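## Task

Each foam block sits above a lot number printed on the shelf edge beneath it. Any foam block whose lot number shows up two or more times in the storeroom must end up on the desk, with nothing overhanging the desk's edge. Every other foam block stays on the shelf where it started. The robot must not fall over or finish tilted, or the task fails.

## Robot and tools

ROBOT. A TidyBot++: a wheeled base (0.54 m long, 0.50 m wide, 0.38 m high) with one seven-joint Kinova arm and a two-finger Robotiq gripper. There is only one arm, so every argument describes that single arm. The shoulder sits 0.12 m ahead of the base centre, 0.68 m up. Cameras: base_camera (fixed on the base, facing forward) and wrist_camera (looks along the hand). The arm begins folded, hand down, reaching about 0.08 m past the base front. Something may occasionally nudge a loose object.

FRAMES. All positions are metres. Base frame: origin on the floor below the base centre, x ahead, y to the left, z up. The odometry frame is the base frame as it was at scene start; base_odometry reports x, y and heading (rad, left positive, -3.142 to 3.142) from wheel counts only, so slip looks like travel and drift of a few cm builds up. base_tilt gives lean in degrees (forward and right positive).

TOOL move. Arguments: base, joints, target, speeds, cameras, blocking. base is an object of relative offsets from where the base currently is, along its own axes: translate_m (forward +, -2 to 2 m), strafe_m (left +, -2 to 2 m), rotate_rad (counter-clockwise +, -6.3 to 6.3 rad). joints holds absolute angles in radians by name: joint_1_rad (any angle; positive turns the arm clockwise seen from above, opposite to heading), joint_2_rad (-2.249 to 2.249, shoulder, 0 = upper arm vertical), joint_3_rad (any), joint_4_rad (-2.579 to 2.579, elbow, 0 = straight), joint_5_rad (any), joint_6_rad (-2.099 to 2.099, wrist), joint_7_rad (any; with hand down, positive is counter-clockwise from above, 1.57 opens fingers left/right), and gripper_pos (0 open to 1 closed; pad gap roughly 85 x (1 - gripper_pos) mm). Continuous joints take the short way, so send steps below half a turn. target is an absolute hand pose as one list of 7 numbers in the base frame: [x, y, z, qw, qx, qy, qz], the same format the hand_pose line uses; alongside it, joints may contain only gripper_pos. speeds caps top speeds for this action: translate_m and strafe_m 0.05 to 0.5 m/s, rotate_rad 0.1 to 1.57 rad/s; when driving and strafing together give a speed under just one key. cameras: list of base_camera, wrist_camera or all; [] gives none. blocking true (default) waits until everything rests; false returns in about 0.5 s while motion continues. A move with no action simply reports state and images. Unknown keys make a call invalid; out-of-range values get it refused.

OTHER TOOLS. wait(seconds 0 to 10, cameras) lets time pass without new commands. stop(cameras) brakes all your running motions; braked parts read stopped and may keep pressing on contacts. zoom_image(camera, region [x0, y0, x1, y1] pixels, top-left origin, at most 504 by 504) magnifies the latest image, useful for reading lot numbers. read_manual returns licence text only. finished_scene(scene) ends the current scene (give its number); irreversible, and the goal must hold with the robot gone.

RESULT LINES. move says done or the worst status. base_status, joint_status, hand_status give each motion's outcome: moving, done, off_target (rested away from target, possibly still pushing), contact_stop or time_out (unordered stops; target dropped), not_followed (a self-collision check withheld joints, shown with joint command not followed or pose unreachable and a cause). hand_pose is the point between the finger pads; hand_target is where the joints' targets would put it. motor_effort is percent of motor maximum, with the peak of the last action in brackets. Motor temperatures lists one value per arm joint; MOTOR HOT appears at 60 °C and an OVER-TEMPERATURE FAULT at 75 °C makes the arm sag for 30 to 60 s. torque_fault freezes the arm for 10 s. ARM HIT means the arm struck the base or itself. on_its_own reports uncommanded behaviour. A refused call, or an uncommanded stop, cancels the rest of that reply's move, wait and finished_scene calls.

PRACTICAL HINTS. Reachable with the hand pointing down: no higher than about 0.94 m, and only near the base. After a done, the hand is usually within 3 cm; to fix error, add (wanted minus hand_pose) to the previous target. To hold still while carrying, resend hand_target, not hand_pose. A held object makes the arm sag; never command a joint to the angle it currently reads while loaded. The arm does not avoid furniture and keeps pushing if blocked; there is no check against hitting the base. Gripper at 1 squeezes 100 to 150 N; done at 1 means nothing was grasped, off_target means something is held.

AVOID. Dropping or releasing moving objects, slamming, hard pushes, twisting or yanking while gripped, squeezing an object still resting on something, driving or turning while the arm is snagged above about 0.6 m (tip risk), reaching far out from folded over nearby furniture, swinging a stretched arm sideways, and keeping the arm stretched or loaded long enough to overheat. Reverse away or pull the arm in to recover from a lean.

Each tool is called after ">>>" by a JSON object that holds its "op" and its "data", one argument or row to a line.

## Session

>>> {"op": "move", "data": {
  "joints": {"joint_6_rad":0.5}
}}

Scene clock: 2.03 s.
Motor temperatures (°C): [38 35 31 37 40 37 42]
move: done
base_odometry: x=+0.000 y=+0.000 heading=+0.000
base_tilt: forward=-0.3 right=+0.6
base_status: not commanded
joint_positions: joint_1_rad=-0.038 joint_2_rad=-0.374 joint_3_rad=+3.113 joint_4_rad=-2.522 joint_5_rad=-0.004 joint_6_rad=+0.445 joint_7_rad=+1.592 gripper_pos=+0.000
joint_status: all done
motor_effort: joint_1_rad=+0(1) joint_2_rad=-6(6) joint_3_rad=+1(1) joint_4_rad=+20(21) joint_5_rad=+1(1) joint_6_rad=+9(9) joint_7_rad=+0(1)
hand_pose: x=+0.5359 y=+0.0298 z=+0.8605 quat_wxyz=(-0.011, +0.752, +0.034, +0.659) (m; base frame)
hand_target: x=+0.5372 y=+0.0300 z=+0.8761 quat_wxyz=(-0.012, +0.734, +0.033, +0.678) (m; base frame)
hand_status: not commanded
pictures: base_camera, wrist_camera
Images, in order (width x height): base_camera 644x364, wrist_camera 644x476.

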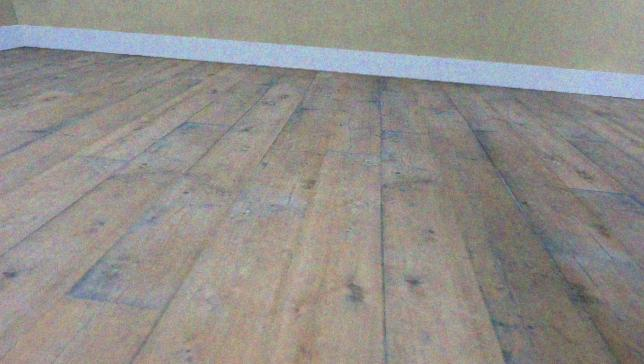

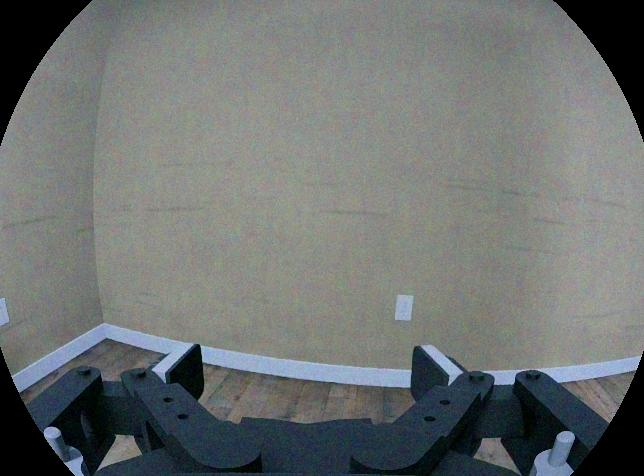

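Great wide-angle view. Spin.

>>> {"op": "move", "data": {
  "base": {"rotate_rad":1.3}
}}

>>> {"op": "move", "data": {
  "base": {"rotate_rad":1.3}
}}

>>> {"op": "move", "data": {
  "base": {"rotate_rad":1.3}
}}

>>> {"op": "move", "data": {
  "base": {"rotate_rad":1.3}
}}

Scene clock: 4.30 s.
Motor temperatures (°C): [38 35 31 37 40 37 42]
move: done
base_odometry: x=+0.000 y=+0.000 heading=+1.299
base_tilt: forward=-0.4 right=+0.6
base_status: done
joint_positions: joint_1_rad=-0.038 joint_2_rad=-0.374 joint_3_rad=+3.113 joint_4_rad=-2.522 joint_5_rad=-0.004 joint_6_rad=+0.445 joint_7_rad=+1.592 gripper_pos=+0.000
joint_status: not commanded
motor_effort: joint_1_rad=+0(1) joint_2_rad=-6(7) joint_3_rad=+1(2) joint_4_rad=+19(20) joint_5_rad=+1(1) joint_6_rad=+8(9) joint_7_rad=+0(1)
hand_pose: x=+0.5359 y=+0.0299 z=+0.8606 quat_wxyz=(-0.011, +0.752, +0.034, +0.659) (m; base frame)
hand_target: x=+0.5372 y=+0.0300 z=+0.8761 quat_wxyz=(-0.012, +0.734, +0.033, +0.678) (m; base frame)
hand_status: not commanded
pictures: base_camera, wrist_camera
Images, in order (width x height): base_camera 644x364, wrist_camera 644x476.

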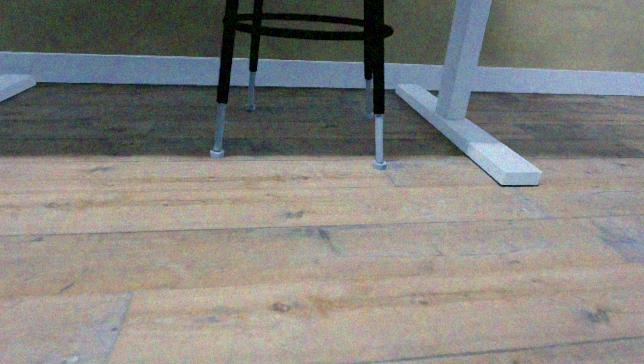

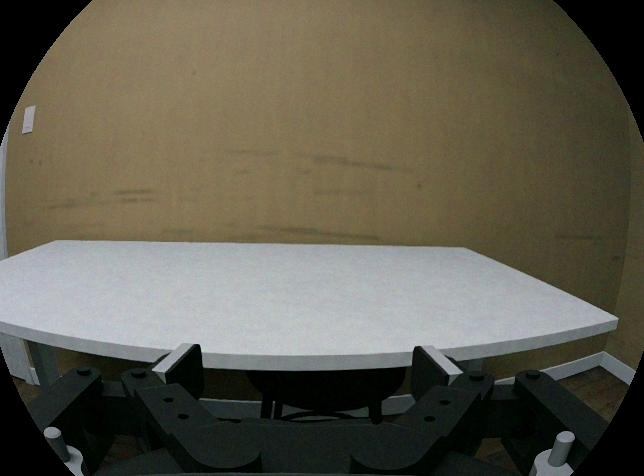

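Scene clock: 6.40 s.
Motor temperatures (°C): [38 35 31 37 40 37 42]
move: done
base_odometry: x=+0.000 y=+0.000 heading=+2.598
base_tilt: forward=-0.3 right=+0.6
base_status: done
joint_positions: joint_1_rad=-0.038 joint_2_rad=-0.374 joint_3_rad=+3.113 joint_4_rad=-2.522 joint_5_rad=-0.004 joint_6_rad=+0.445 joint_7_rad=+1.592 gripper_pos=+0.000
joint_status: not commanded
motor_effort: joint_1_rad=+0(2) joint_2_rad=-6(7) joint_3_rad=+1(2) joint_4_rad=+20(20) joint_5_rad=+1(1) joint_6_rad=+9(9) joint_7_rad=+0(1)
hand_pose: x=+0.5359 y=+0.0299 z=+0.8606 quat_wxyz=(-0.011, +0.752, +0.034, +0.659) (m; base frame)
hand_target: x=+0.5372 y=+0.0300 z=+0.8761 quat_wxyz=(-0.012, +0.734, +0.033, +0.678) (m; base frame)
hand_status: not commanded
pictures: base_camera, wrist_camera
Images, in order (width x height): base_camera 644x364, wrist_camera 644x476.

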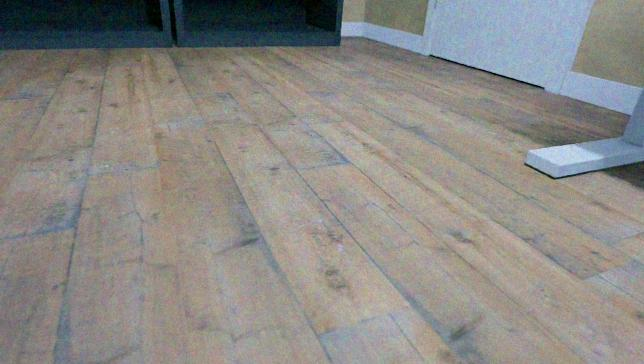

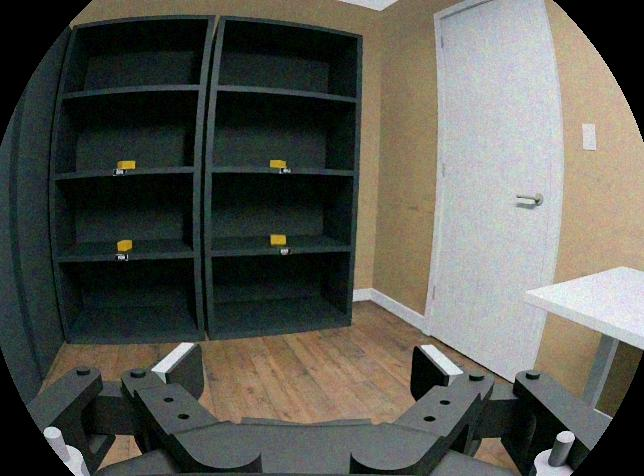

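Scene clock: 8.50 s.
Motor temperatures (°C): [38 35 31 37 40 38 42]
move: done
base_odometry: x=+0.000 y=+0.000 heading=-2.386
base_tilt: forward=-0.4 right=+0.6
base_status: done
joint_positions: joint_1_rad=-0.038 joint_2_rad=-0.374 joint_3_rad=+3.112 joint_4_rad=-2.522 joint_5_rad=-0.004 joint_6_rad=+0.445 joint_7_rad=+1.592 gripper_pos=+0.000
joint_status: not commanded
motor_effort: joint_1_rad=+0(2) joint_2_rad=-5(7) joint_3_rad=+1(2) joint_4_rad=+20(20) joint_5_rad=+1(1) joint_6_rad=+8(10) joint_7_rad=+0(1)
hand_pose: x=+0.5359 y=+0.0299 z=+0.8606 quat_wxyz=(-0.011, +0.752, +0.034, +0.659) (m; base frame)
hand_target: x=+0.5372 y=+0.0300 z=+0.8761 quat_wxyz=(-0.012, +0.734, +0.033, +0.678) (m; base frame)
hand_status: not commanded
pictures: base_camera, wrist_camera
Images, in order (width x height): base_camera 644x364, wrist_camera 644x476.

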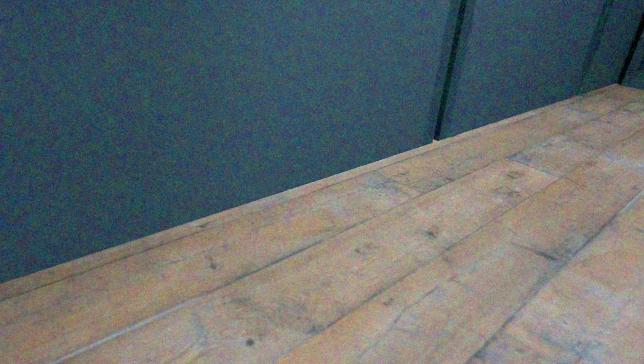

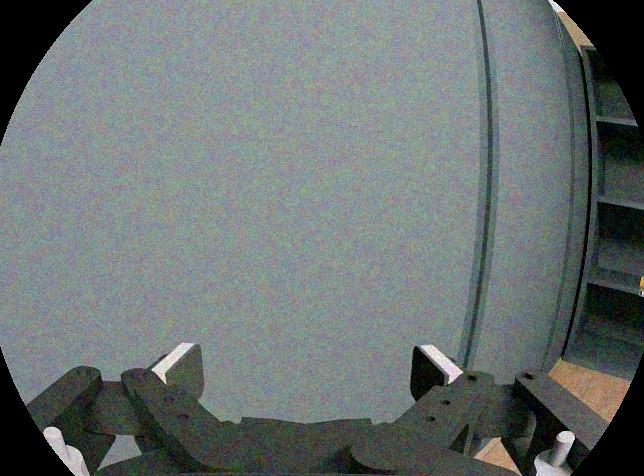

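Scene clock: 10.60 s.
Motor temperatures (°C): [38 35 31 37 40 38 42]
move: done
base_odometry: x=+0.000 y=+0.000 heading=-1.086
base_tilt: forward=-0.3 right=+0.6
base_status: done
joint_positions: joint_1_rad=-0.038 joint_2_rad=-0.374 joint_3_rad=+3.112 joint_4_rad=-2.522 joint_5_rad=-0.004 joint_6_rad=+0.445 joint_7_rad=+1.592 gripper_pos=+0.000
joint_status: not commanded
motor_effort: joint_1_rad=+0(1) joint_2_rad=-7(7) joint_3_rad=+1(2) joint_4_rad=+20(21) joint_5_rad=+1(1) joint_6_rad=+9(9) joint_7_rad=+0(1)
hand_pose: x=+0.5359 y=+0.0300 z=+0.8607 quat_wxyz=(-0.011, +0.752, +0.034, +0.659) (m; base frame)
hand_target: x=+0.5372 y=+0.0300 z=+0.8761 quat_wxyz=(-0.012, +0.734, +0.033, +0.678) (m; base frame)
hand_status: not commanded
pictures: base_camera, wrist_camera
Images, in order (width x height): base_camera 644x364, wrist_camera 644x476.

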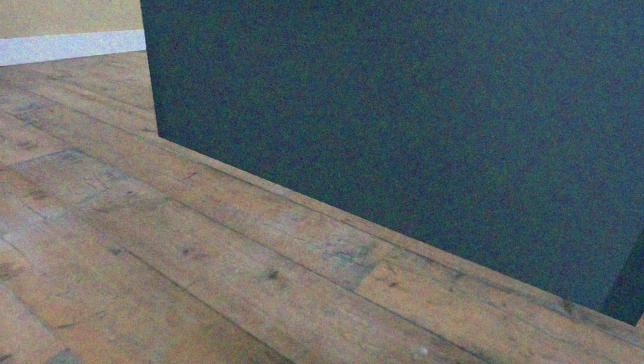

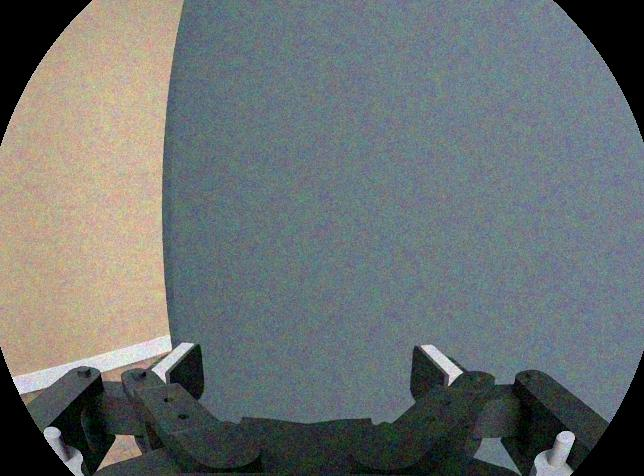

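>>> {"op": "move", "data": {
  "base": {"rotate_rad":-2.4}
}}

>>> {"op": "zoom_image", "data": {
  "camera": "wrist_camera",
  "region": [150, 130, 450, 300]
}}

>>> {"op": "move", "data": {
  "base": {"translate_m":0.8}
}}

>>> {"op": "zoom_image", "data": {
  "camera": "wrist_camera",
  "region": [150, 130, 450, 330]
}}

Scene clock: 13.77 s.
Motor temperatures (°C): [38 35 31 37 40 38 42]
move: done
base_odometry: x=+0.000 y=+0.000 heading=+2.798
base_tilt: forward=-0.3 right=+0.6
base_status: done
joint_positions: joint_1_rad=-0.038 joint_2_rad=-0.374 joint_3_rad=+3.112 joint_4_rad=-2.522 joint_5_rad=-0.004 joint_6_rad=+0.446 joint_7_rad=+1.592 gripper_pos=+0.000
joint_status: not commanded
motor_effort: joint_1_rad=+0(2) joint_2_rad=-5(7) joint_3_rad=+1(2) joint_4_rad=+20(21) joint_5_rad=+1(1) joint_6_rad=+9(9) joint_7_rad=+0(1)
hand_pose: x=+0.5359 y=+0.0301 z=+0.8608 quat_wxyz=(-0.011, +0.751, +0.034, +0.659) (m; base frame)
hand_target: x=+0.5372 y=+0.0300 z=+0.8761 quat_wxyz=(-0.012, +0.734, +0.033, +0.678) (m; base frame)
hand_status: not commanded
pictures: base_camera, wrist_camera
Images, in order (width x height): base_camera 644x364, wrist_camera 644x476.

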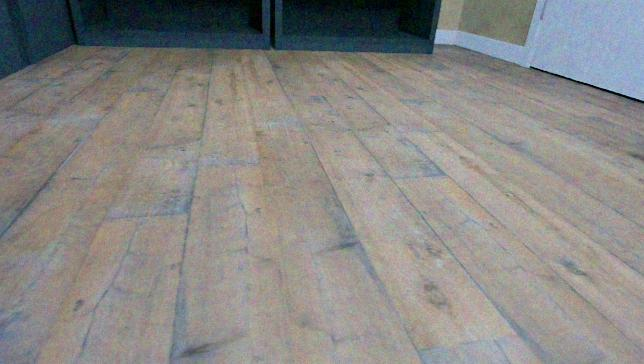

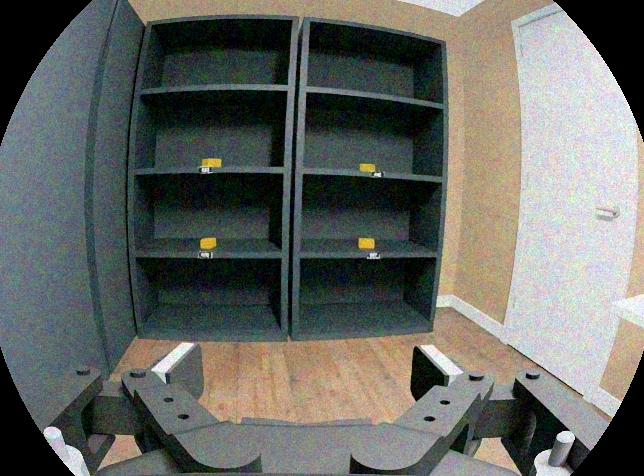

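Scaled by 1.680.

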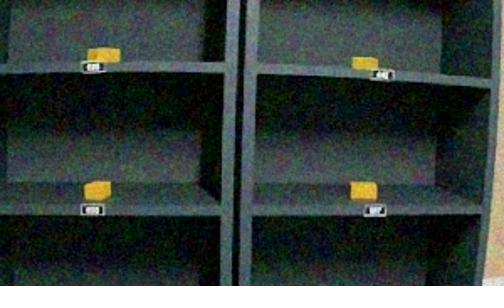

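Scene clock: 16.67 s.
Motor temperatures (°C): [38 35 31 37 40 38 42]
move: done
base_odometry: x=-0.753 y=+0.270 heading=+2.797
base_tilt: forward=-0.3 right=+0.6
base_status: done
joint_positions: joint_1_rad=-0.038 joint_2_rad=-0.375 joint_3_rad=+3.112 joint_4_rad=-2.522 joint_5_rad=-0.004 joint_6_rad=+0.448 joint_7_rad=+1.592 gripper_pos=+0.000
joint_status: not commanded
motor_effort: joint_1_rad=-1(1) joint_2_rad=-6(8) joint_3_rad=+1(1) joint_4_rad=+20(21) joint_5_rad=+1(1) joint_6_rad=+9(9) joint_7_rad=+0(1)
hand_pose: x=+0.5358 y=+0.0301 z=+0.8620 quat_wxyz=(-0.011, +0.750, +0.034, +0.660) (m; base frame)
hand_target: x=+0.5372 y=+0.0300 z=+0.8761 quat_wxyz=(-0.012, +0.734, +0.033, +0.678) (m; base frame)
hand_status: not commanded
pictures: base_camera, wrist_camera
Images, in order (width x height): base_camera 644x364, wrist_camera 644x476.

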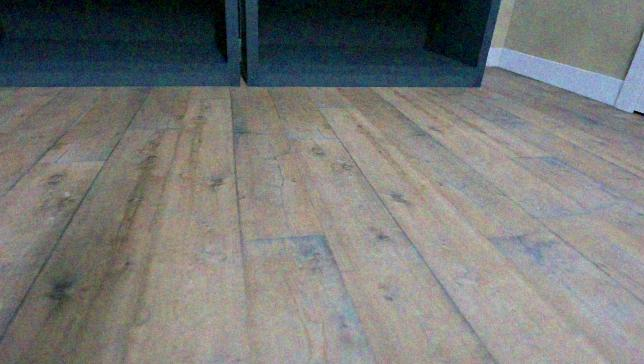

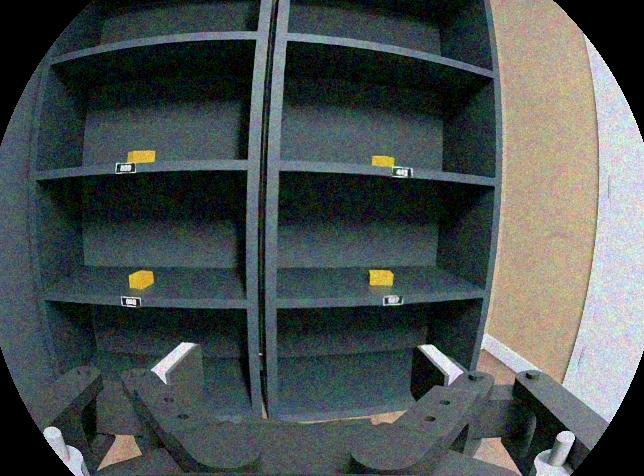

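Scaled by 1.680.

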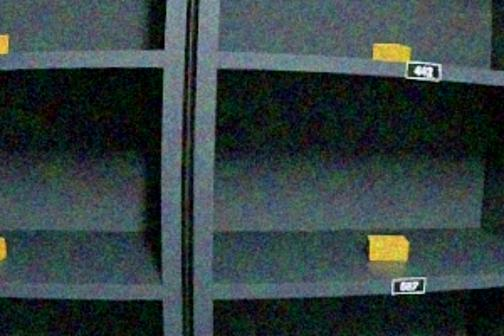

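>>> {"op": "zoom_image", "data": {
  "camera": "wrist_camera",
  "region": [105, 150, 165, 190]
}}

>>> {"op": "zoom_image", "data": {
  "camera": "wrist_camera",
  "region": [105, 280, 165, 320]
}}

>>> {"op": "zoom_image", "data": {
  "camera": "wrist_camera",
  "region": [365, 150, 425, 190]
}}

>>> {"op": "zoom_image", "data": {
  "camera": "wrist_camera",
  "region": [365, 280, 425, 320]
}}

Scaled by 8.400.

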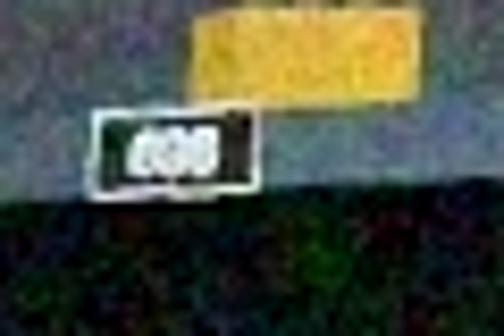

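Scaled by 8.400.

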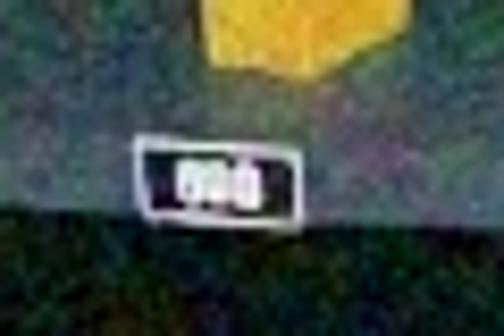

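Scaled by 8.400.

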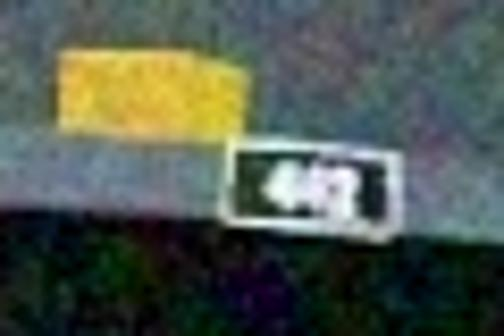

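Scaled by 8.400.

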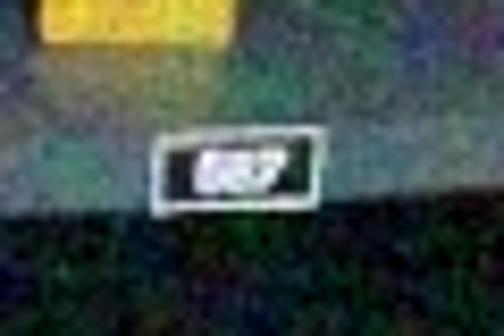

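>>> {"op": "move", "data": {
  "base": {"translate_m":0.55,"strafe_m":0.25}
}}

>>> {"op": "zoom_image", "data": {
  "camera": "wrist_camera",
  "region": [30, 100, 330, 360]
}}

>>> {"op": "zoom_image", "data": {
  "camera": "wrist_camera",
  "region": [330, 100, 630, 360]
}}

Scene clock: 19.77 s.
Motor temperatures (°C): [38 35 31 37 40 38 42]
move: done
base_odometry: x=-1.356 y=+0.221 heading=+2.796
base_tilt: forward=-0.3 right=+0.6
base_status: done
joint_positions: joint_1_rad=-0.038 joint_2_rad=-0.375 joint_3_rad=+3.112 joint_4_rad=-2.522 joint_5_rad=-0.004 joint_6_rad=+0.449 joint_7_rad=+1.592 gripper_pos=+0.000
joint_status: not commanded
motor_effort: joint_1_rad=+0(1) joint_2_rad=-6(8) joint_3_rad=+1(1) joint_4_rad=+19(21) joint_5_rad=+1(1) joint_6_rad=+9(9) joint_7_rad=+0(1)
hand_pose: x=+0.5358 y=+0.0301 z=+0.8623 quat_wxyz=(-0.011, +0.750, +0.034, +0.660) (m; base frame)
hand_target: x=+0.5372 y=+0.0300 z=+0.8761 quat_wxyz=(-0.012, +0.734, +0.033, +0.678) (m; base frame)
hand_status: not commanded
pictures: base_camera, wrist_camera
Images, in order (width x height): base_camera 644x364, wrist_camera 644x476.

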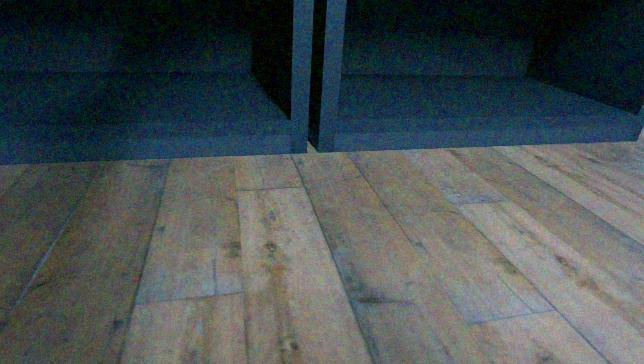

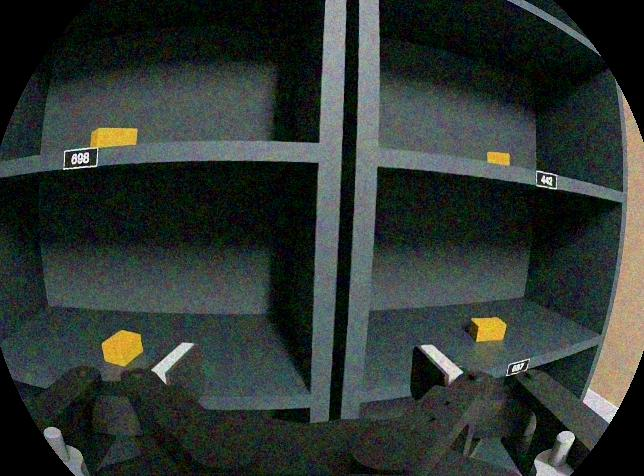

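Scaled by 1.680.

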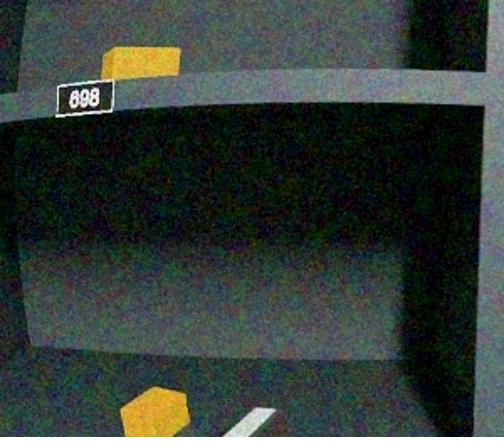

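Scaled by 1.680.

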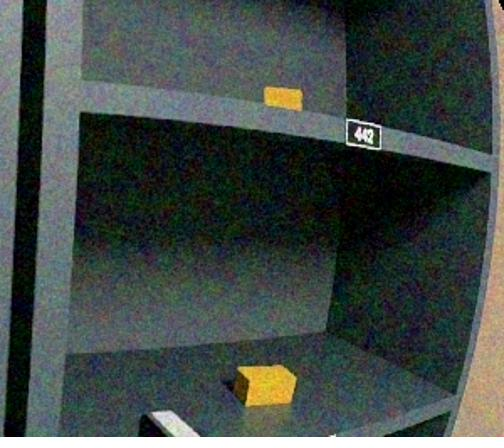

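>>> {"op": "move", "data": {
  "joints": {"joint_6_rad":0.0}
}}

>>> {"op": "zoom_image", "data": {
  "camera": "wrist_camera",
  "region": [30, 130, 330, 360]
}}

>>> {"op": "zoom_image", "data": {
  "camera": "wrist_camera",
  "region": [400, 130, 600, 330]
}}

Scene clock: 20.97 s.
Motor temperatures (°C): [38 35 31 37 40 38 42]
move: done
base_odometry: x=-1.356 y=+0.221 heading=+2.796
base_tilt: forward=-0.3 right=+0.6
base_status: not commanded
joint_positions: joint_1_rad=-0.038 joint_2_rad=-0.375 joint_3_rad=+3.112 joint_4_rad=-2.521 joint_5_rad=-0.004 joint_6_rad=+0.033 joint_7_rad=+1.592 gripper_pos=+0.000
joint_status: all done
motor_effort: joint_1_rad=+0(1) joint_2_rad=-6(6) joint_3_rad=+1(1) joint_4_rad=+19(21) joint_5_rad=+1(1) joint_6_rad=+7(9) joint_7_rad=+0(1)
hand_pose: x=+0.4939 y=+0.0266 z=+0.7415 quat_wxyz=(-0.007, +0.870, +0.038, +0.492) (m; base frame)
hand_target: x=+0.4875 y=+0.0259 z=+0.7304 quat_wxyz=(-0.007, +0.879, +0.038, +0.475) (m; base frame)
hand_status: not commanded
pictures: base_camera, wrist_camera
Images, in order (width x height): base_camera 644x364, wrist_camera 644x476.

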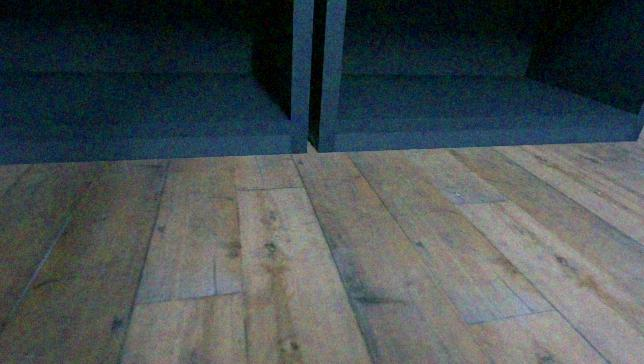

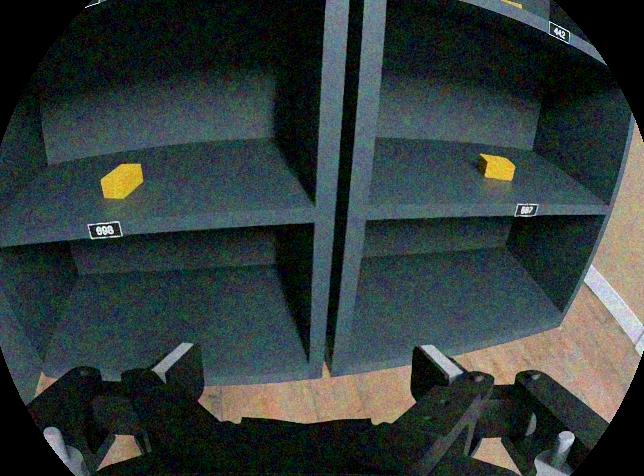

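Scaled by 1.680.

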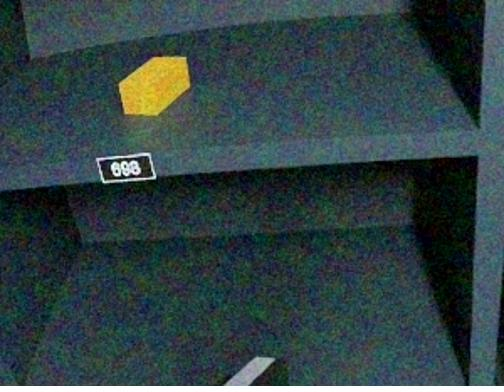

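Scaled by 2.520.

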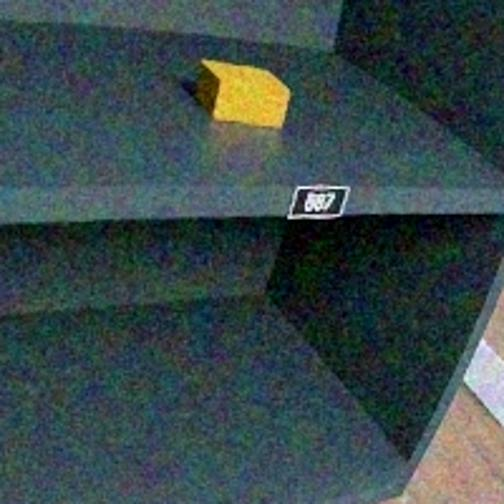

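>>> {"op": "move", "data": {
  "base": {"strafe_m":0.35,"translate_m":0.15}
}}

>>> {"op": "zoom_image", "data": {
  "camera": "wrist_camera",
  "region": [100, 180, 400, 360]
}}

>>> {"op": "move", "data": {
  "base": {"strafe_m":-0.75,"translate_m":0.0}
}}

>>> {"op": "zoom_image", "data": {
  "camera": "wrist_camera",
  "region": [250, 180, 500, 360]
}}

Scene clock: 23.07 s.
Motor temperatures (°C): [38 35 31 37 40 38 42]
move: done
base_odometry: x=-1.615 y=-0.058 heading=+2.795
base_tilt: forward=-0.3 right=+0.6
base_status: done
joint_positions: joint_1_rad=-0.038 joint_2_rad=-0.375 joint_3_rad=+3.112 joint_4_rad=-2.521 joint_5_rad=-0.004 joint_6_rad=+0.033 joint_7_rad=+1.592 gripper_pos=+0.000
joint_status: not commanded
motor_effort: joint_1_rad=-1(1) joint_2_rad=-5(7) joint_3_rad=+1(2) joint_4_rad=+19(20) joint_5_rad=+1(1) joint_6_rad=+7(8) joint_7_rad=+0(1)
hand_pose: x=+0.4939 y=+0.0267 z=+0.7415 quat_wxyz=(-0.007, +0.870, +0.039, +0.492) (m; base frame)
hand_target: x=+0.4875 y=+0.0259 z=+0.7304 quat_wxyz=(-0.007, +0.879, +0.038, +0.475) (m; base frame)
hand_status: not commanded
pictures: base_camera, wrist_camera
Images, in order (width x height): base_camera 644x364, wrist_camera 644x476.

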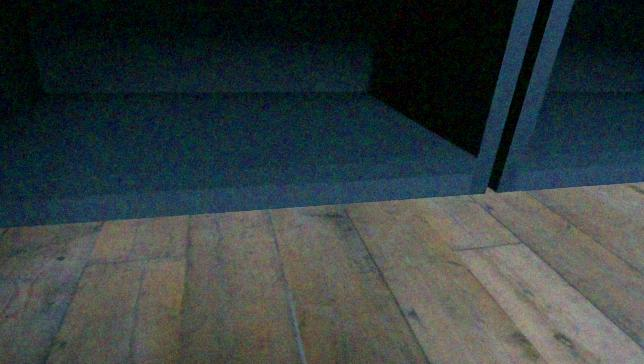

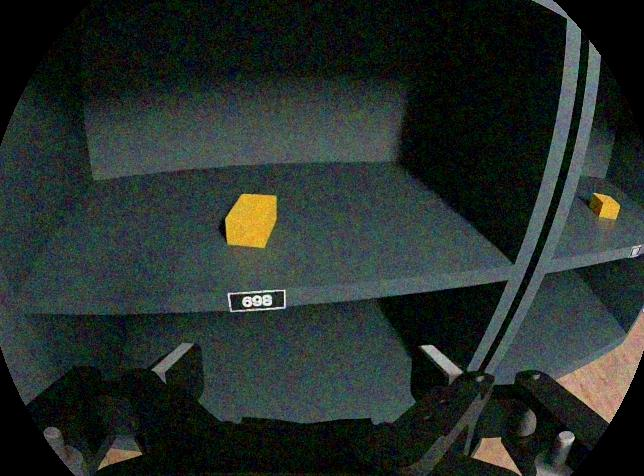

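Scaled by 1.680.

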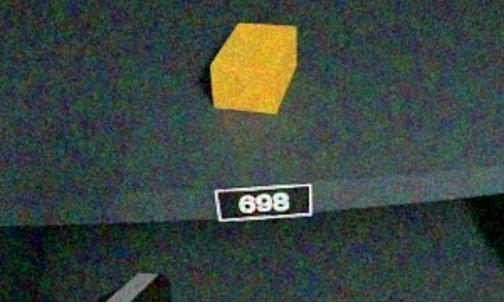

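Scene clock: 25.87 s.
Motor temperatures (°C): [38 35 31 37 40 38 42]
move: done
base_odometry: x=-1.361 y=+0.648 heading=+2.796
base_tilt: forward=-0.3 right=+0.6
base_status: done
joint_positions: joint_1_rad=-0.038 joint_2_rad=-0.376 joint_3_rad=+3.112 joint_4_rad=-2.521 joint_5_rad=-0.004 joint_6_rad=+0.033 joint_7_rad=+1.592 gripper_pos=+0.000
joint_status: not commanded
motor_effort: joint_1_rad=+0(1) joint_2_rad=-5(7) joint_3_rad=+1(2) joint_4_rad=+20(20) joint_5_rad=+1(1) joint_6_rad=+7(8) joint_7_rad=+0(1)
hand_pose: x=+0.4939 y=+0.0267 z=+0.7414 quat_wxyz=(-0.007, +0.870, +0.039, +0.492) (m; base frame)
hand_target: x=+0.4875 y=+0.0259 z=+0.7304 quat_wxyz=(-0.007, +0.879, +0.038, +0.475) (m; base frame)
hand_status: not commanded
pictures: base_camera, wrist_camera
Images, in order (width x height): base_camera 644x364, wrist_camera 644x476.

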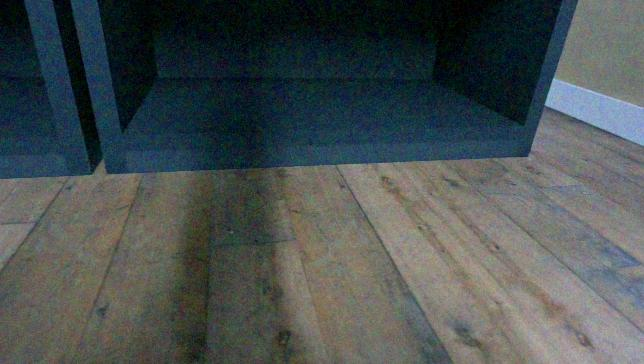

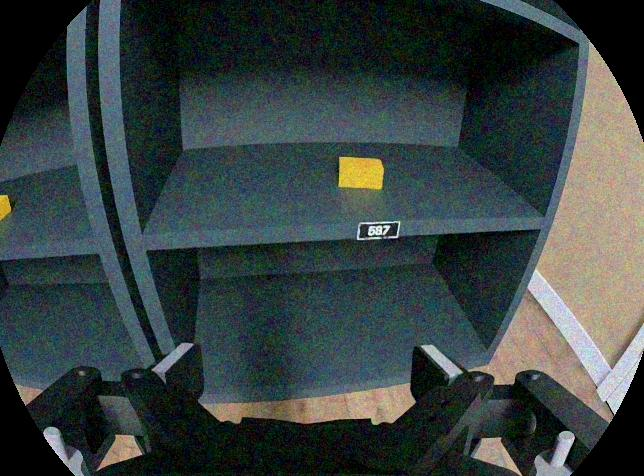

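Scaled by 2.016.

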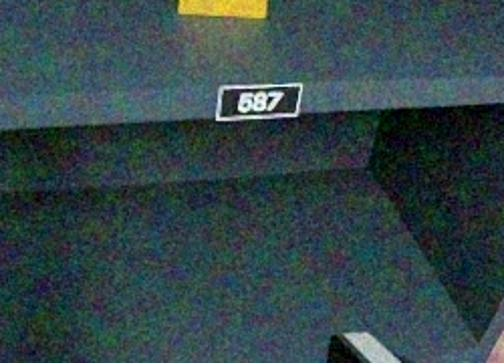

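>>> {"op": "move", "data": {
  "base": {"translate_m":-1.9},
  "cameras": []
}}

>>> {"op": "move", "data": {
  "base": {"rotate_rad":1.9},
  "joints": {"joint_6_rad":0.35}
}}

Scene clock: 31.27 s.
Motor temperatures (°C): [38 35 31 37 40 38 42]
move: done
base_odometry: x=+0.427 y=+0.004 heading=+2.796
base_tilt: forward=-0.4 right=+0.6
base_status: done
joint_positions: joint_1_rad=-0.038 joint_2_rad=-0.375 joint_3_rad=+3.112 joint_4_rad=-2.521 joint_5_rad=-0.004 joint_6_rad=+0.033 joint_7_rad=+1.592 gripper_pos=+0.000
joint_status: not commanded
motor_effort: joint_1_rad=+0(1) joint_2_rad=-5(8) joint_3_rad=+1(1) joint_4_rad=+19(20) joint_5_rad=+1(1) joint_6_rad=+7(9) joint_7_rad=+0(1)
hand_pose: x=+0.4939 y=+0.0267 z=+0.7413 quat_wxyz=(-0.007, +0.870, +0.039, +0.492) (m; base frame)
hand_target: x=+0.4875 y=+0.0259 z=+0.7304 quat_wxyz=(-0.007, +0.879, +0.038, +0.475) (m; base frame)
hand_status: not commanded
pictures: none
No camera images: "cameras" was empty.

Scene clock: 33.77 s.
Motor temperatures (°C): [38 35 31 37 40 38 42]
move: done
base_odometry: x=+0.427 y=+0.004 heading=-1.587
base_tilt: forward=-0.3 right=+0.6
base_status: done
joint_positions: joint_1_rad=-0.038 joint_2_rad=-0.376 joint_3_rad=+3.112 joint_4_rad=-2.516 joint_5_rad=-0.004 joint_6_rad=+0.321 joint_7_rad=+1.592 gripper_pos=+0.000
joint_status: all done
motor_effort: joint_1_rad=+0(1) joint_2_rad=-6(7) joint_3_rad=+1(2) joint_4_rad=+20(22) joint_5_rad=+1(1) joint_6_rad=+9(9) joint_7_rad=+0(1)
hand_pose: x=+0.5298 y=+0.0296 z=+0.8271 quat_wxyz=(-0.010, +0.788, +0.036, +0.614) (m; base frame)
hand_target: x=+0.5301 y=+0.0292 z=+0.8300 quat_wxyz=(-0.010, +0.783, +0.035, +0.621) (m; base frame)
hand_status: not commanded
pictures: base_camera, wrist_camera
Images, in order (width x height): base_camera 644x364, wrist_camera 644x476.

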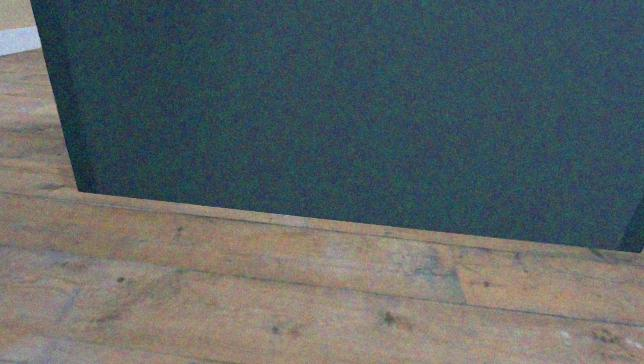

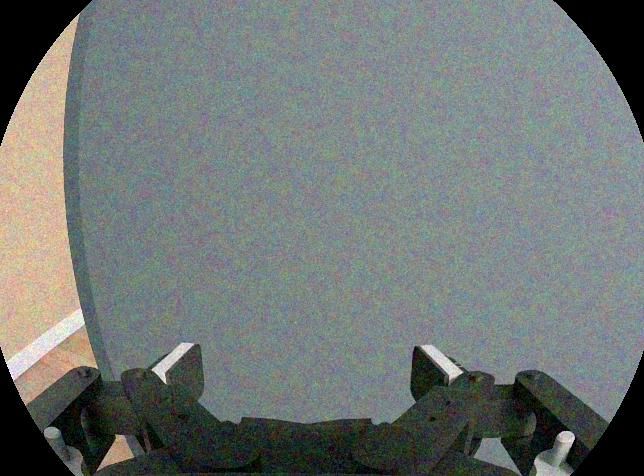

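>>> {"op": "move", "data": {
  "base": {"rotate_rad":-0.24},
  "cameras": []
}}

>>> {"op": "move", "data": {
  "base": {"strafe_m":0.85}
}}

Scene clock: 35.00 s.
Motor temperatures (°C): [38 35 31 37 40 38 42]
move: done
base_odometry: x=+0.427 y=+0.004 heading=-1.827
base_tilt: forward=-0.3 right=+0.6
base_status: done
joint_positions: joint_1_rad=-0.038 joint_2_rad=-0.376 joint_3_rad=+3.112 joint_4_rad=-2.516 joint_5_rad=-0.004 joint_6_rad=+0.321 joint_7_rad=+1.592 gripper_pos=+0.000
joint_status: not commanded
motor_effort: joint_1_rad=+0(1) joint_2_rad=-5(6) joint_3_rad=+1(2) joint_4_rad=+20(21) joint_5_rad=+1(1) joint_6_rad=+8(9) joint_7_rad=+0(1)
hand_pose: x=+0.5298 y=+0.0295 z=+0.8271 quat_wxyz=(-0.010, +0.788, +0.035, +0.614) (m; base frame)
hand_target: x=+0.5301 y=+0.0292 z=+0.8300 quat_wxyz=(-0.010, +0.783, +0.035, +0.621) (m; base frame)
hand_status: not commanded
pictures: none
No camera images: "cameras" was empty.

Scene clock: 38.03 s.
Motor temperatures (°C): [38 35 31 37 40 38 42]
move: done
base_odometry: x=+1.249 y=-0.211 heading=-1.825
base_tilt: forward=-0.4 right=+0.6
base_status: done
joint_positions: joint_1_rad=-0.038 joint_2_rad=-0.376 joint_3_rad=+3.112 joint_4_rad=-2.516 joint_5_rad=-0.004 joint_6_rad=+0.321 joint_7_rad=+1.592 gripper_pos=+0.000
joint_status: not commanded
motor_effort: joint_1_rad=+0(1) joint_2_rad=-6(6) joint_3_rad=+1(2) joint_4_rad=+19(21) joint_5_rad=+1(1) joint_6_rad=+9(9) joint_7_rad=+0(1)
hand_pose: x=+0.5298 y=+0.0295 z=+0.8271 quat_wxyz=(-0.010, +0.788, +0.035, +0.614) (m; base frame)
hand_target: x=+0.5301 y=+0.0292 z=+0.8300 quat_wxyz=(-0.010, +0.783, +0.035, +0.621) (m; base frame)
hand_status: not commanded
pictures: base_camera, wrist_camera
Images, in order (width x height): base_camera 644x364, wrist_camera 644x476.

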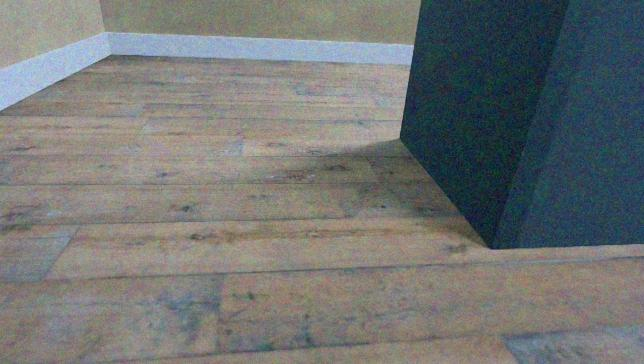

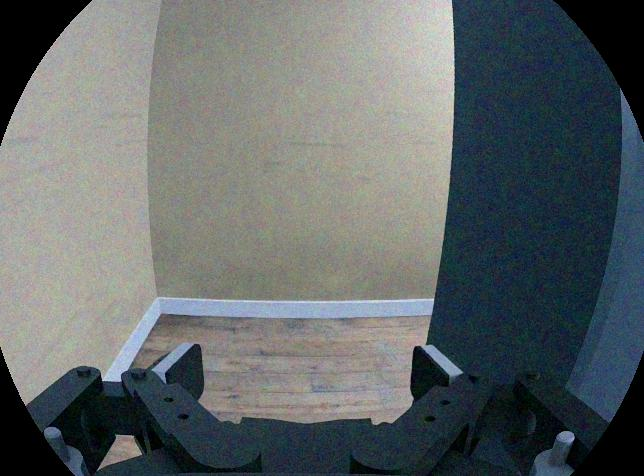

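>>> {"op": "move", "data": {
  "base": {"strafe_m":0.3},
  "cameras": []
}}

>>> {"op": "move", "data": {
  "base": {"translate_m":1.3},
  "cameras": []
}}

>>> {"op": "move", "data": {
  "base": {"rotate_rad":-1.1}
}}

Scene clock: 40.20 s.
Motor temperatures (°C): [38 35 31 37 40 38 42]
move: done
base_odometry: x=+1.540 y=-0.286 heading=-1.824
base_tilt: forward=-0.4 right=+0.6
base_status: done
joint_positions: joint_1_rad=-0.038 joint_2_rad=-0.376 joint_3_rad=+3.112 joint_4_rad=-2.516 joint_5_rad=-0.004 joint_6_rad=+0.321 joint_7_rad=+1.592 gripper_pos=+0.000
joint_status: not commanded
motor_effort: joint_1_rad=+0(1) joint_2_rad=-6(6) joint_3_rad=+1(3) joint_4_rad=+20(20) joint_5_rad=+1(1) joint_6_rad=+9(9) joint_7_rad=+0(1)
hand_pose: x=+0.5298 y=+0.0295 z=+0.8271 quat_wxyz=(-0.010, +0.788, +0.035, +0.614) (m; base frame)
hand_target: x=+0.5301 y=+0.0292 z=+0.8300 quat_wxyz=(-0.010, +0.783, +0.035, +0.621) (m; base frame)
hand_status: not commanded
pictures: none
No camera images: "cameras" was empty.

Scene clock: 44.10 s.
Motor temperatures (°C): [38 35 31 37 40 38 42]
move: done
base_odometry: x=+1.214 y=-1.545 heading=-1.823
base_tilt: forward=-0.3 right=+0.6
base_status: done
joint_positions: joint_1_rad=-0.038 joint_2_rad=-0.376 joint_3_rad=+3.112 joint_4_rad=-2.516 joint_5_rad=-0.004 joint_6_rad=+0.321 joint_7_rad=+1.592 gripper_pos=+0.000
joint_status: not commanded
motor_effort: joint_1_rad=+0(1) joint_2_rad=-5(7) joint_3_rad=+1(1) joint_4_rad=+20(21) joint_5_rad=+1(1) joint_6_rad=+8(9) joint_7_rad=+0(1)
hand_pose: x=+0.5298 y=+0.0295 z=+0.8273 quat_wxyz=(-0.010, +0.788, +0.035, +0.614) (m; base frame)
hand_target: x=+0.5301 y=+0.0292 z=+0.8300 quat_wxyz=(-0.010, +0.783, +0.035, +0.621) (m; base frame)
hand_status: not commanded
pictures: none
No camera images: "cameras" was empty.

Scene clock: 46.07 s.
Motor temperatures (°C): [38 35 31 37 40 38 42]
move: done
base_odometry: x=+1.214 y=-1.545 heading=-2.922
base_tilt: forward=-0.4 right=+0.6
base_status: done
joint_positions: joint_1_rad=-0.038 joint_2_rad=-0.376 joint_3_rad=+3.112 joint_4_rad=-2.516 joint_5_rad=-0.004 joint_6_rad=+0.321 joint_7_rad=+1.592 gripper_pos=+0.000
joint_status: not commanded
motor_effort: joint_1_rad=-1(2) joint_2_rad=-5(7) joint_3_rad=+1(2) joint_4_rad=+19(20) joint_5_rad=+1(1) joint_6_rad=+9(9) joint_7_rad=+0(1)
hand_pose: x=+0.5298 y=+0.0294 z=+0.8273 quat_wxyz=(-0.010, +0.788, +0.035, +0.614) (m; base frame)
hand_target: x=+0.5301 y=+0.0292 z=+0.8300 quat_wxyz=(-0.010, +0.783, +0.035, +0.621) (m; base frame)
hand_status: not commanded
pictures: base_camera, wrist_camera
Images, in order (width x height): base_camera 644x364, wrist_camera 644x476.

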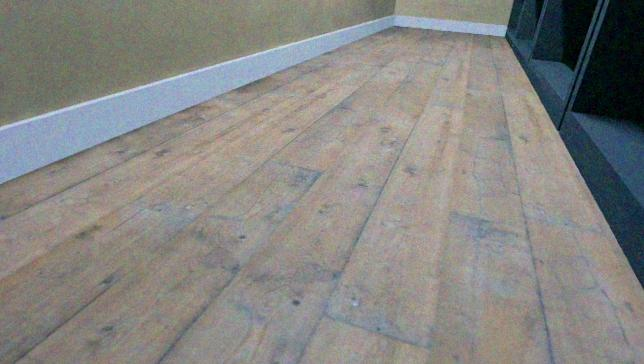

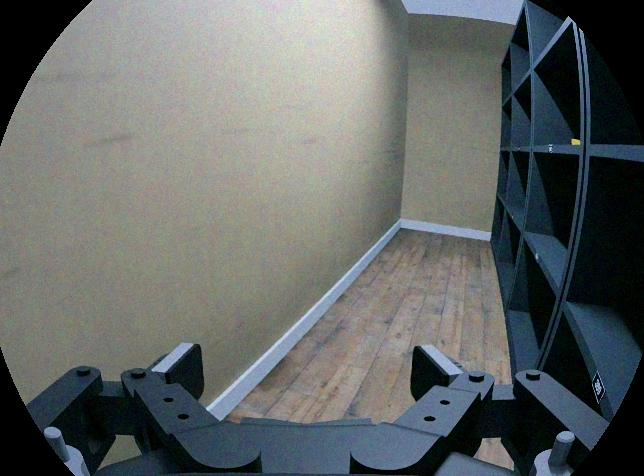

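>>> {"op": "move", "data": {
  "base": {"translate_m":0.65,"strafe_m":0.25},
  "cameras": []
}}

>>> {"op": "move", "data": {
  "base": {"rotate_rad":-2.06}
}}

>>> {"op": "zoom_image", "data": {
  "camera": "wrist_camera",
  "region": [50, 60, 550, 400]
}}

Scene clock: 49.07 s.
Motor temperatures (°C): [38 35 31 37 40 38 42]
move: done
base_odometry: x=+0.634 y=-1.930 heading=-2.923
base_tilt: forward=-0.3 right=+0.6
base_status: done
joint_positions: joint_1_rad=-0.038 joint_2_rad=-0.377 joint_3_rad=+3.112 joint_4_rad=-2.516 joint_5_rad=-0.004 joint_6_rad=+0.321 joint_7_rad=+1.592 gripper_pos=+0.000
joint_status: not commanded
motor_effort: joint_1_rad=-1(1) joint_2_rad=-6(8) joint_3_rad=+0(1) joint_4_rad=+19(21) joint_5_rad=+1(1) joint_6_rad=+8(9) joint_7_rad=+0(1)
hand_pose: x=+0.5297 y=+0.0294 z=+0.8275 quat_wxyz=(-0.010, +0.788, +0.035, +0.614) (m; base frame)
hand_target: x=+0.5301 y=+0.0292 z=+0.8300 quat_wxyz=(-0.010, +0.783, +0.035, +0.621) (m; base frame)
hand_status: not commanded
pictures: none
No camera images: "cameras" was empty.

Scene clock: 54.37 s.
Motor temperatures (°C): [38 35 31 37 40 38 42]
move: time_out
base_odometry: x=+0.632 y=-1.922 heading=+2.333
base_tilt: forward=-0.4 right=+0.6
base_status: rotate_rad time_out (by the wheels' count: -1.027 of -2.060)
joint_positions: joint_1_rad=-0.030 joint_2_rad=-0.376 joint_3_rad=+3.119 joint_4_rad=-2.516 joint_5_rad=-0.005 joint_6_rad=+0.322 joint_7_rad=+1.592 gripper_pos=+0.000
joint_status: not commanded
motor_effort: joint_1_rad=+0(8) joint_2_rad=-6(21) joint_3_rad=+0(7) joint_4_rad=+20(23) joint_5_rad=+1(2) joint_6_rad=+9(10) joint_7_rad=+0(1)
hand_pose: x=+0.5301 y=+0.0234 z=+0.8269 quat_wxyz=(-0.007, +0.789, +0.029, +0.614) (m; base frame)
hand_target: x=+0.5301 y=+0.0292 z=+0.8300 quat_wxyz=(-0.010, +0.783, +0.035, +0.621) (m; base frame)
hand_status: not commanded
pictures: base_camera, wrist_camera
Images, in order (width x height): base_camera 644x364, wrist_camera 644x476.

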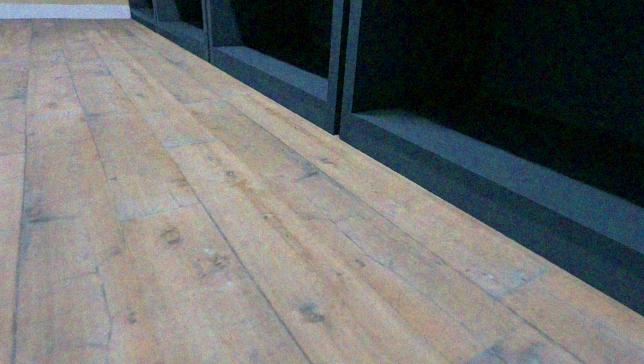

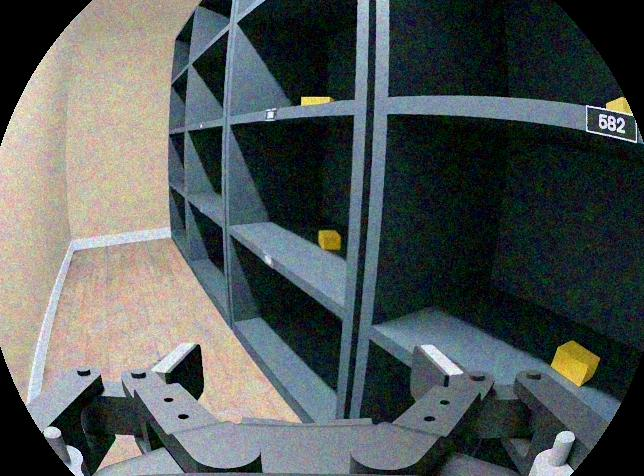

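Scaled by 1.008.

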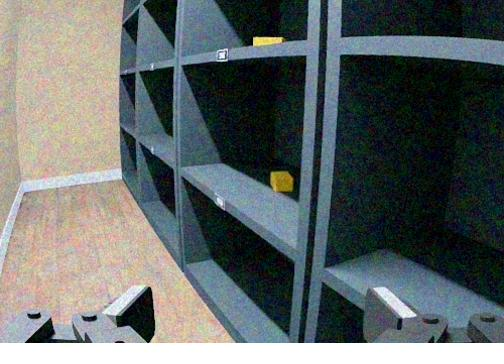

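>>> {"op": "move", "data": {
  "base": {"translate_m":0.08,"strafe_m":-0.13},
  "cameras": []
}}

>>> {"op": "move", "data": {
  "base": {"rotate_rad":-0.9}
}}

>>> {"op": "zoom_image", "data": {
  "camera": "wrist_camera",
  "region": [50, 60, 550, 400]
}}

Scene clock: 56.13 s.
Motor temperatures (°C): [38 35 31 37 40 38 42]
move: done
base_odometry: x=+0.671 y=-1.774 heading=+2.332
base_tilt: forward=-0.3 right=+0.6
base_status: done
joint_positions: joint_1_rad=-0.030 joint_2_rad=-0.376 joint_3_rad=+3.119 joint_4_rad=-2.516 joint_5_rad=-0.005 joint_6_rad=+0.322 joint_7_rad=+1.592 gripper_pos=+0.000
joint_status: not commanded
motor_effort: joint_1_rad=+0(1) joint_2_rad=-6(7) joint_3_rad=+1(2) joint_4_rad=+19(20) joint_5_rad=+1(1) joint_6_rad=+9(9) joint_7_rad=+0(1)
hand_pose: x=+0.5301 y=+0.0234 z=+0.8269 quat_wxyz=(-0.007, +0.789, +0.029, +0.614) (m; base frame)
hand_target: x=+0.5301 y=+0.0292 z=+0.8300 quat_wxyz=(-0.010, +0.783, +0.035, +0.621) (m; base frame)
hand_status: not commanded
pictures: none
No camera images: "cameras" was empty.

Scene clock: 57.97 s.
Motor temperatures (°C): [38 35 31 37 40 38 42]
move: done
base_odometry: x=+0.671 y=-1.774 heading=+1.434
base_tilt: forward=-0.4 right=+0.6
base_status: done
joint_positions: joint_1_rad=-0.051 joint_2_rad=-0.376 joint_3_rad=+3.097 joint_4_rad=-2.516 joint_5_rad=-0.005 joint_6_rad=+0.322 joint_7_rad=+1.592 gripper_pos=+0.000
joint_status: not commanded
motor_effort: joint_1_rad=+3(7) joint_2_rad=-7(7) joint_3_rad=+5(7) joint_4_rad=+20(21) joint_5_rad=-1(2) joint_6_rad=+9(10) joint_7_rad=+0(1)
hand_pose: x=+0.5285 y=+0.0412 z=+0.8267 quat_wxyz=(-0.016, +0.788, +0.048, +0.614) (m; base frame)
hand_target: x=+0.5301 y=+0.0292 z=+0.8300 quat_wxyz=(-0.010, +0.783, +0.035, +0.621) (m; base frame)
hand_status: not commanded
pictures: base_camera, wrist_camera
Images, in order (width x height): base_camera 644x364, wrist_camera 644x476.

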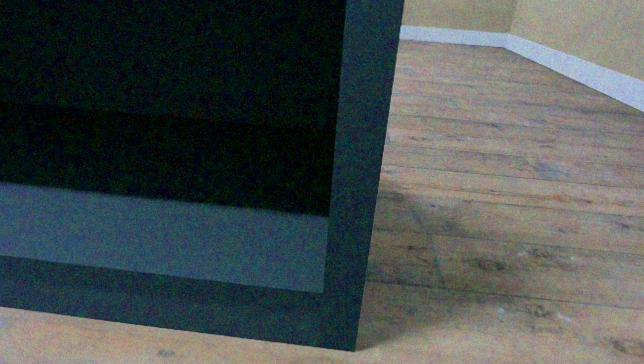

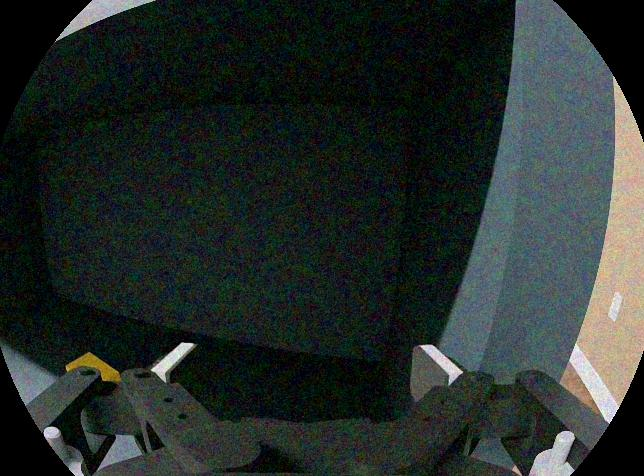

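Scaled by 1.008.

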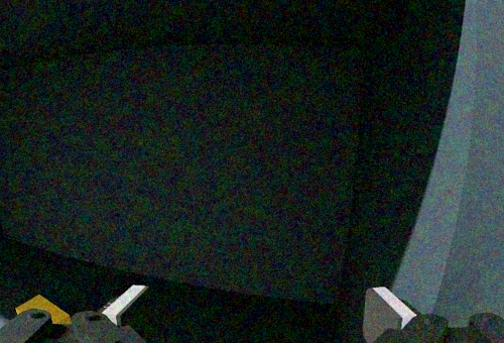

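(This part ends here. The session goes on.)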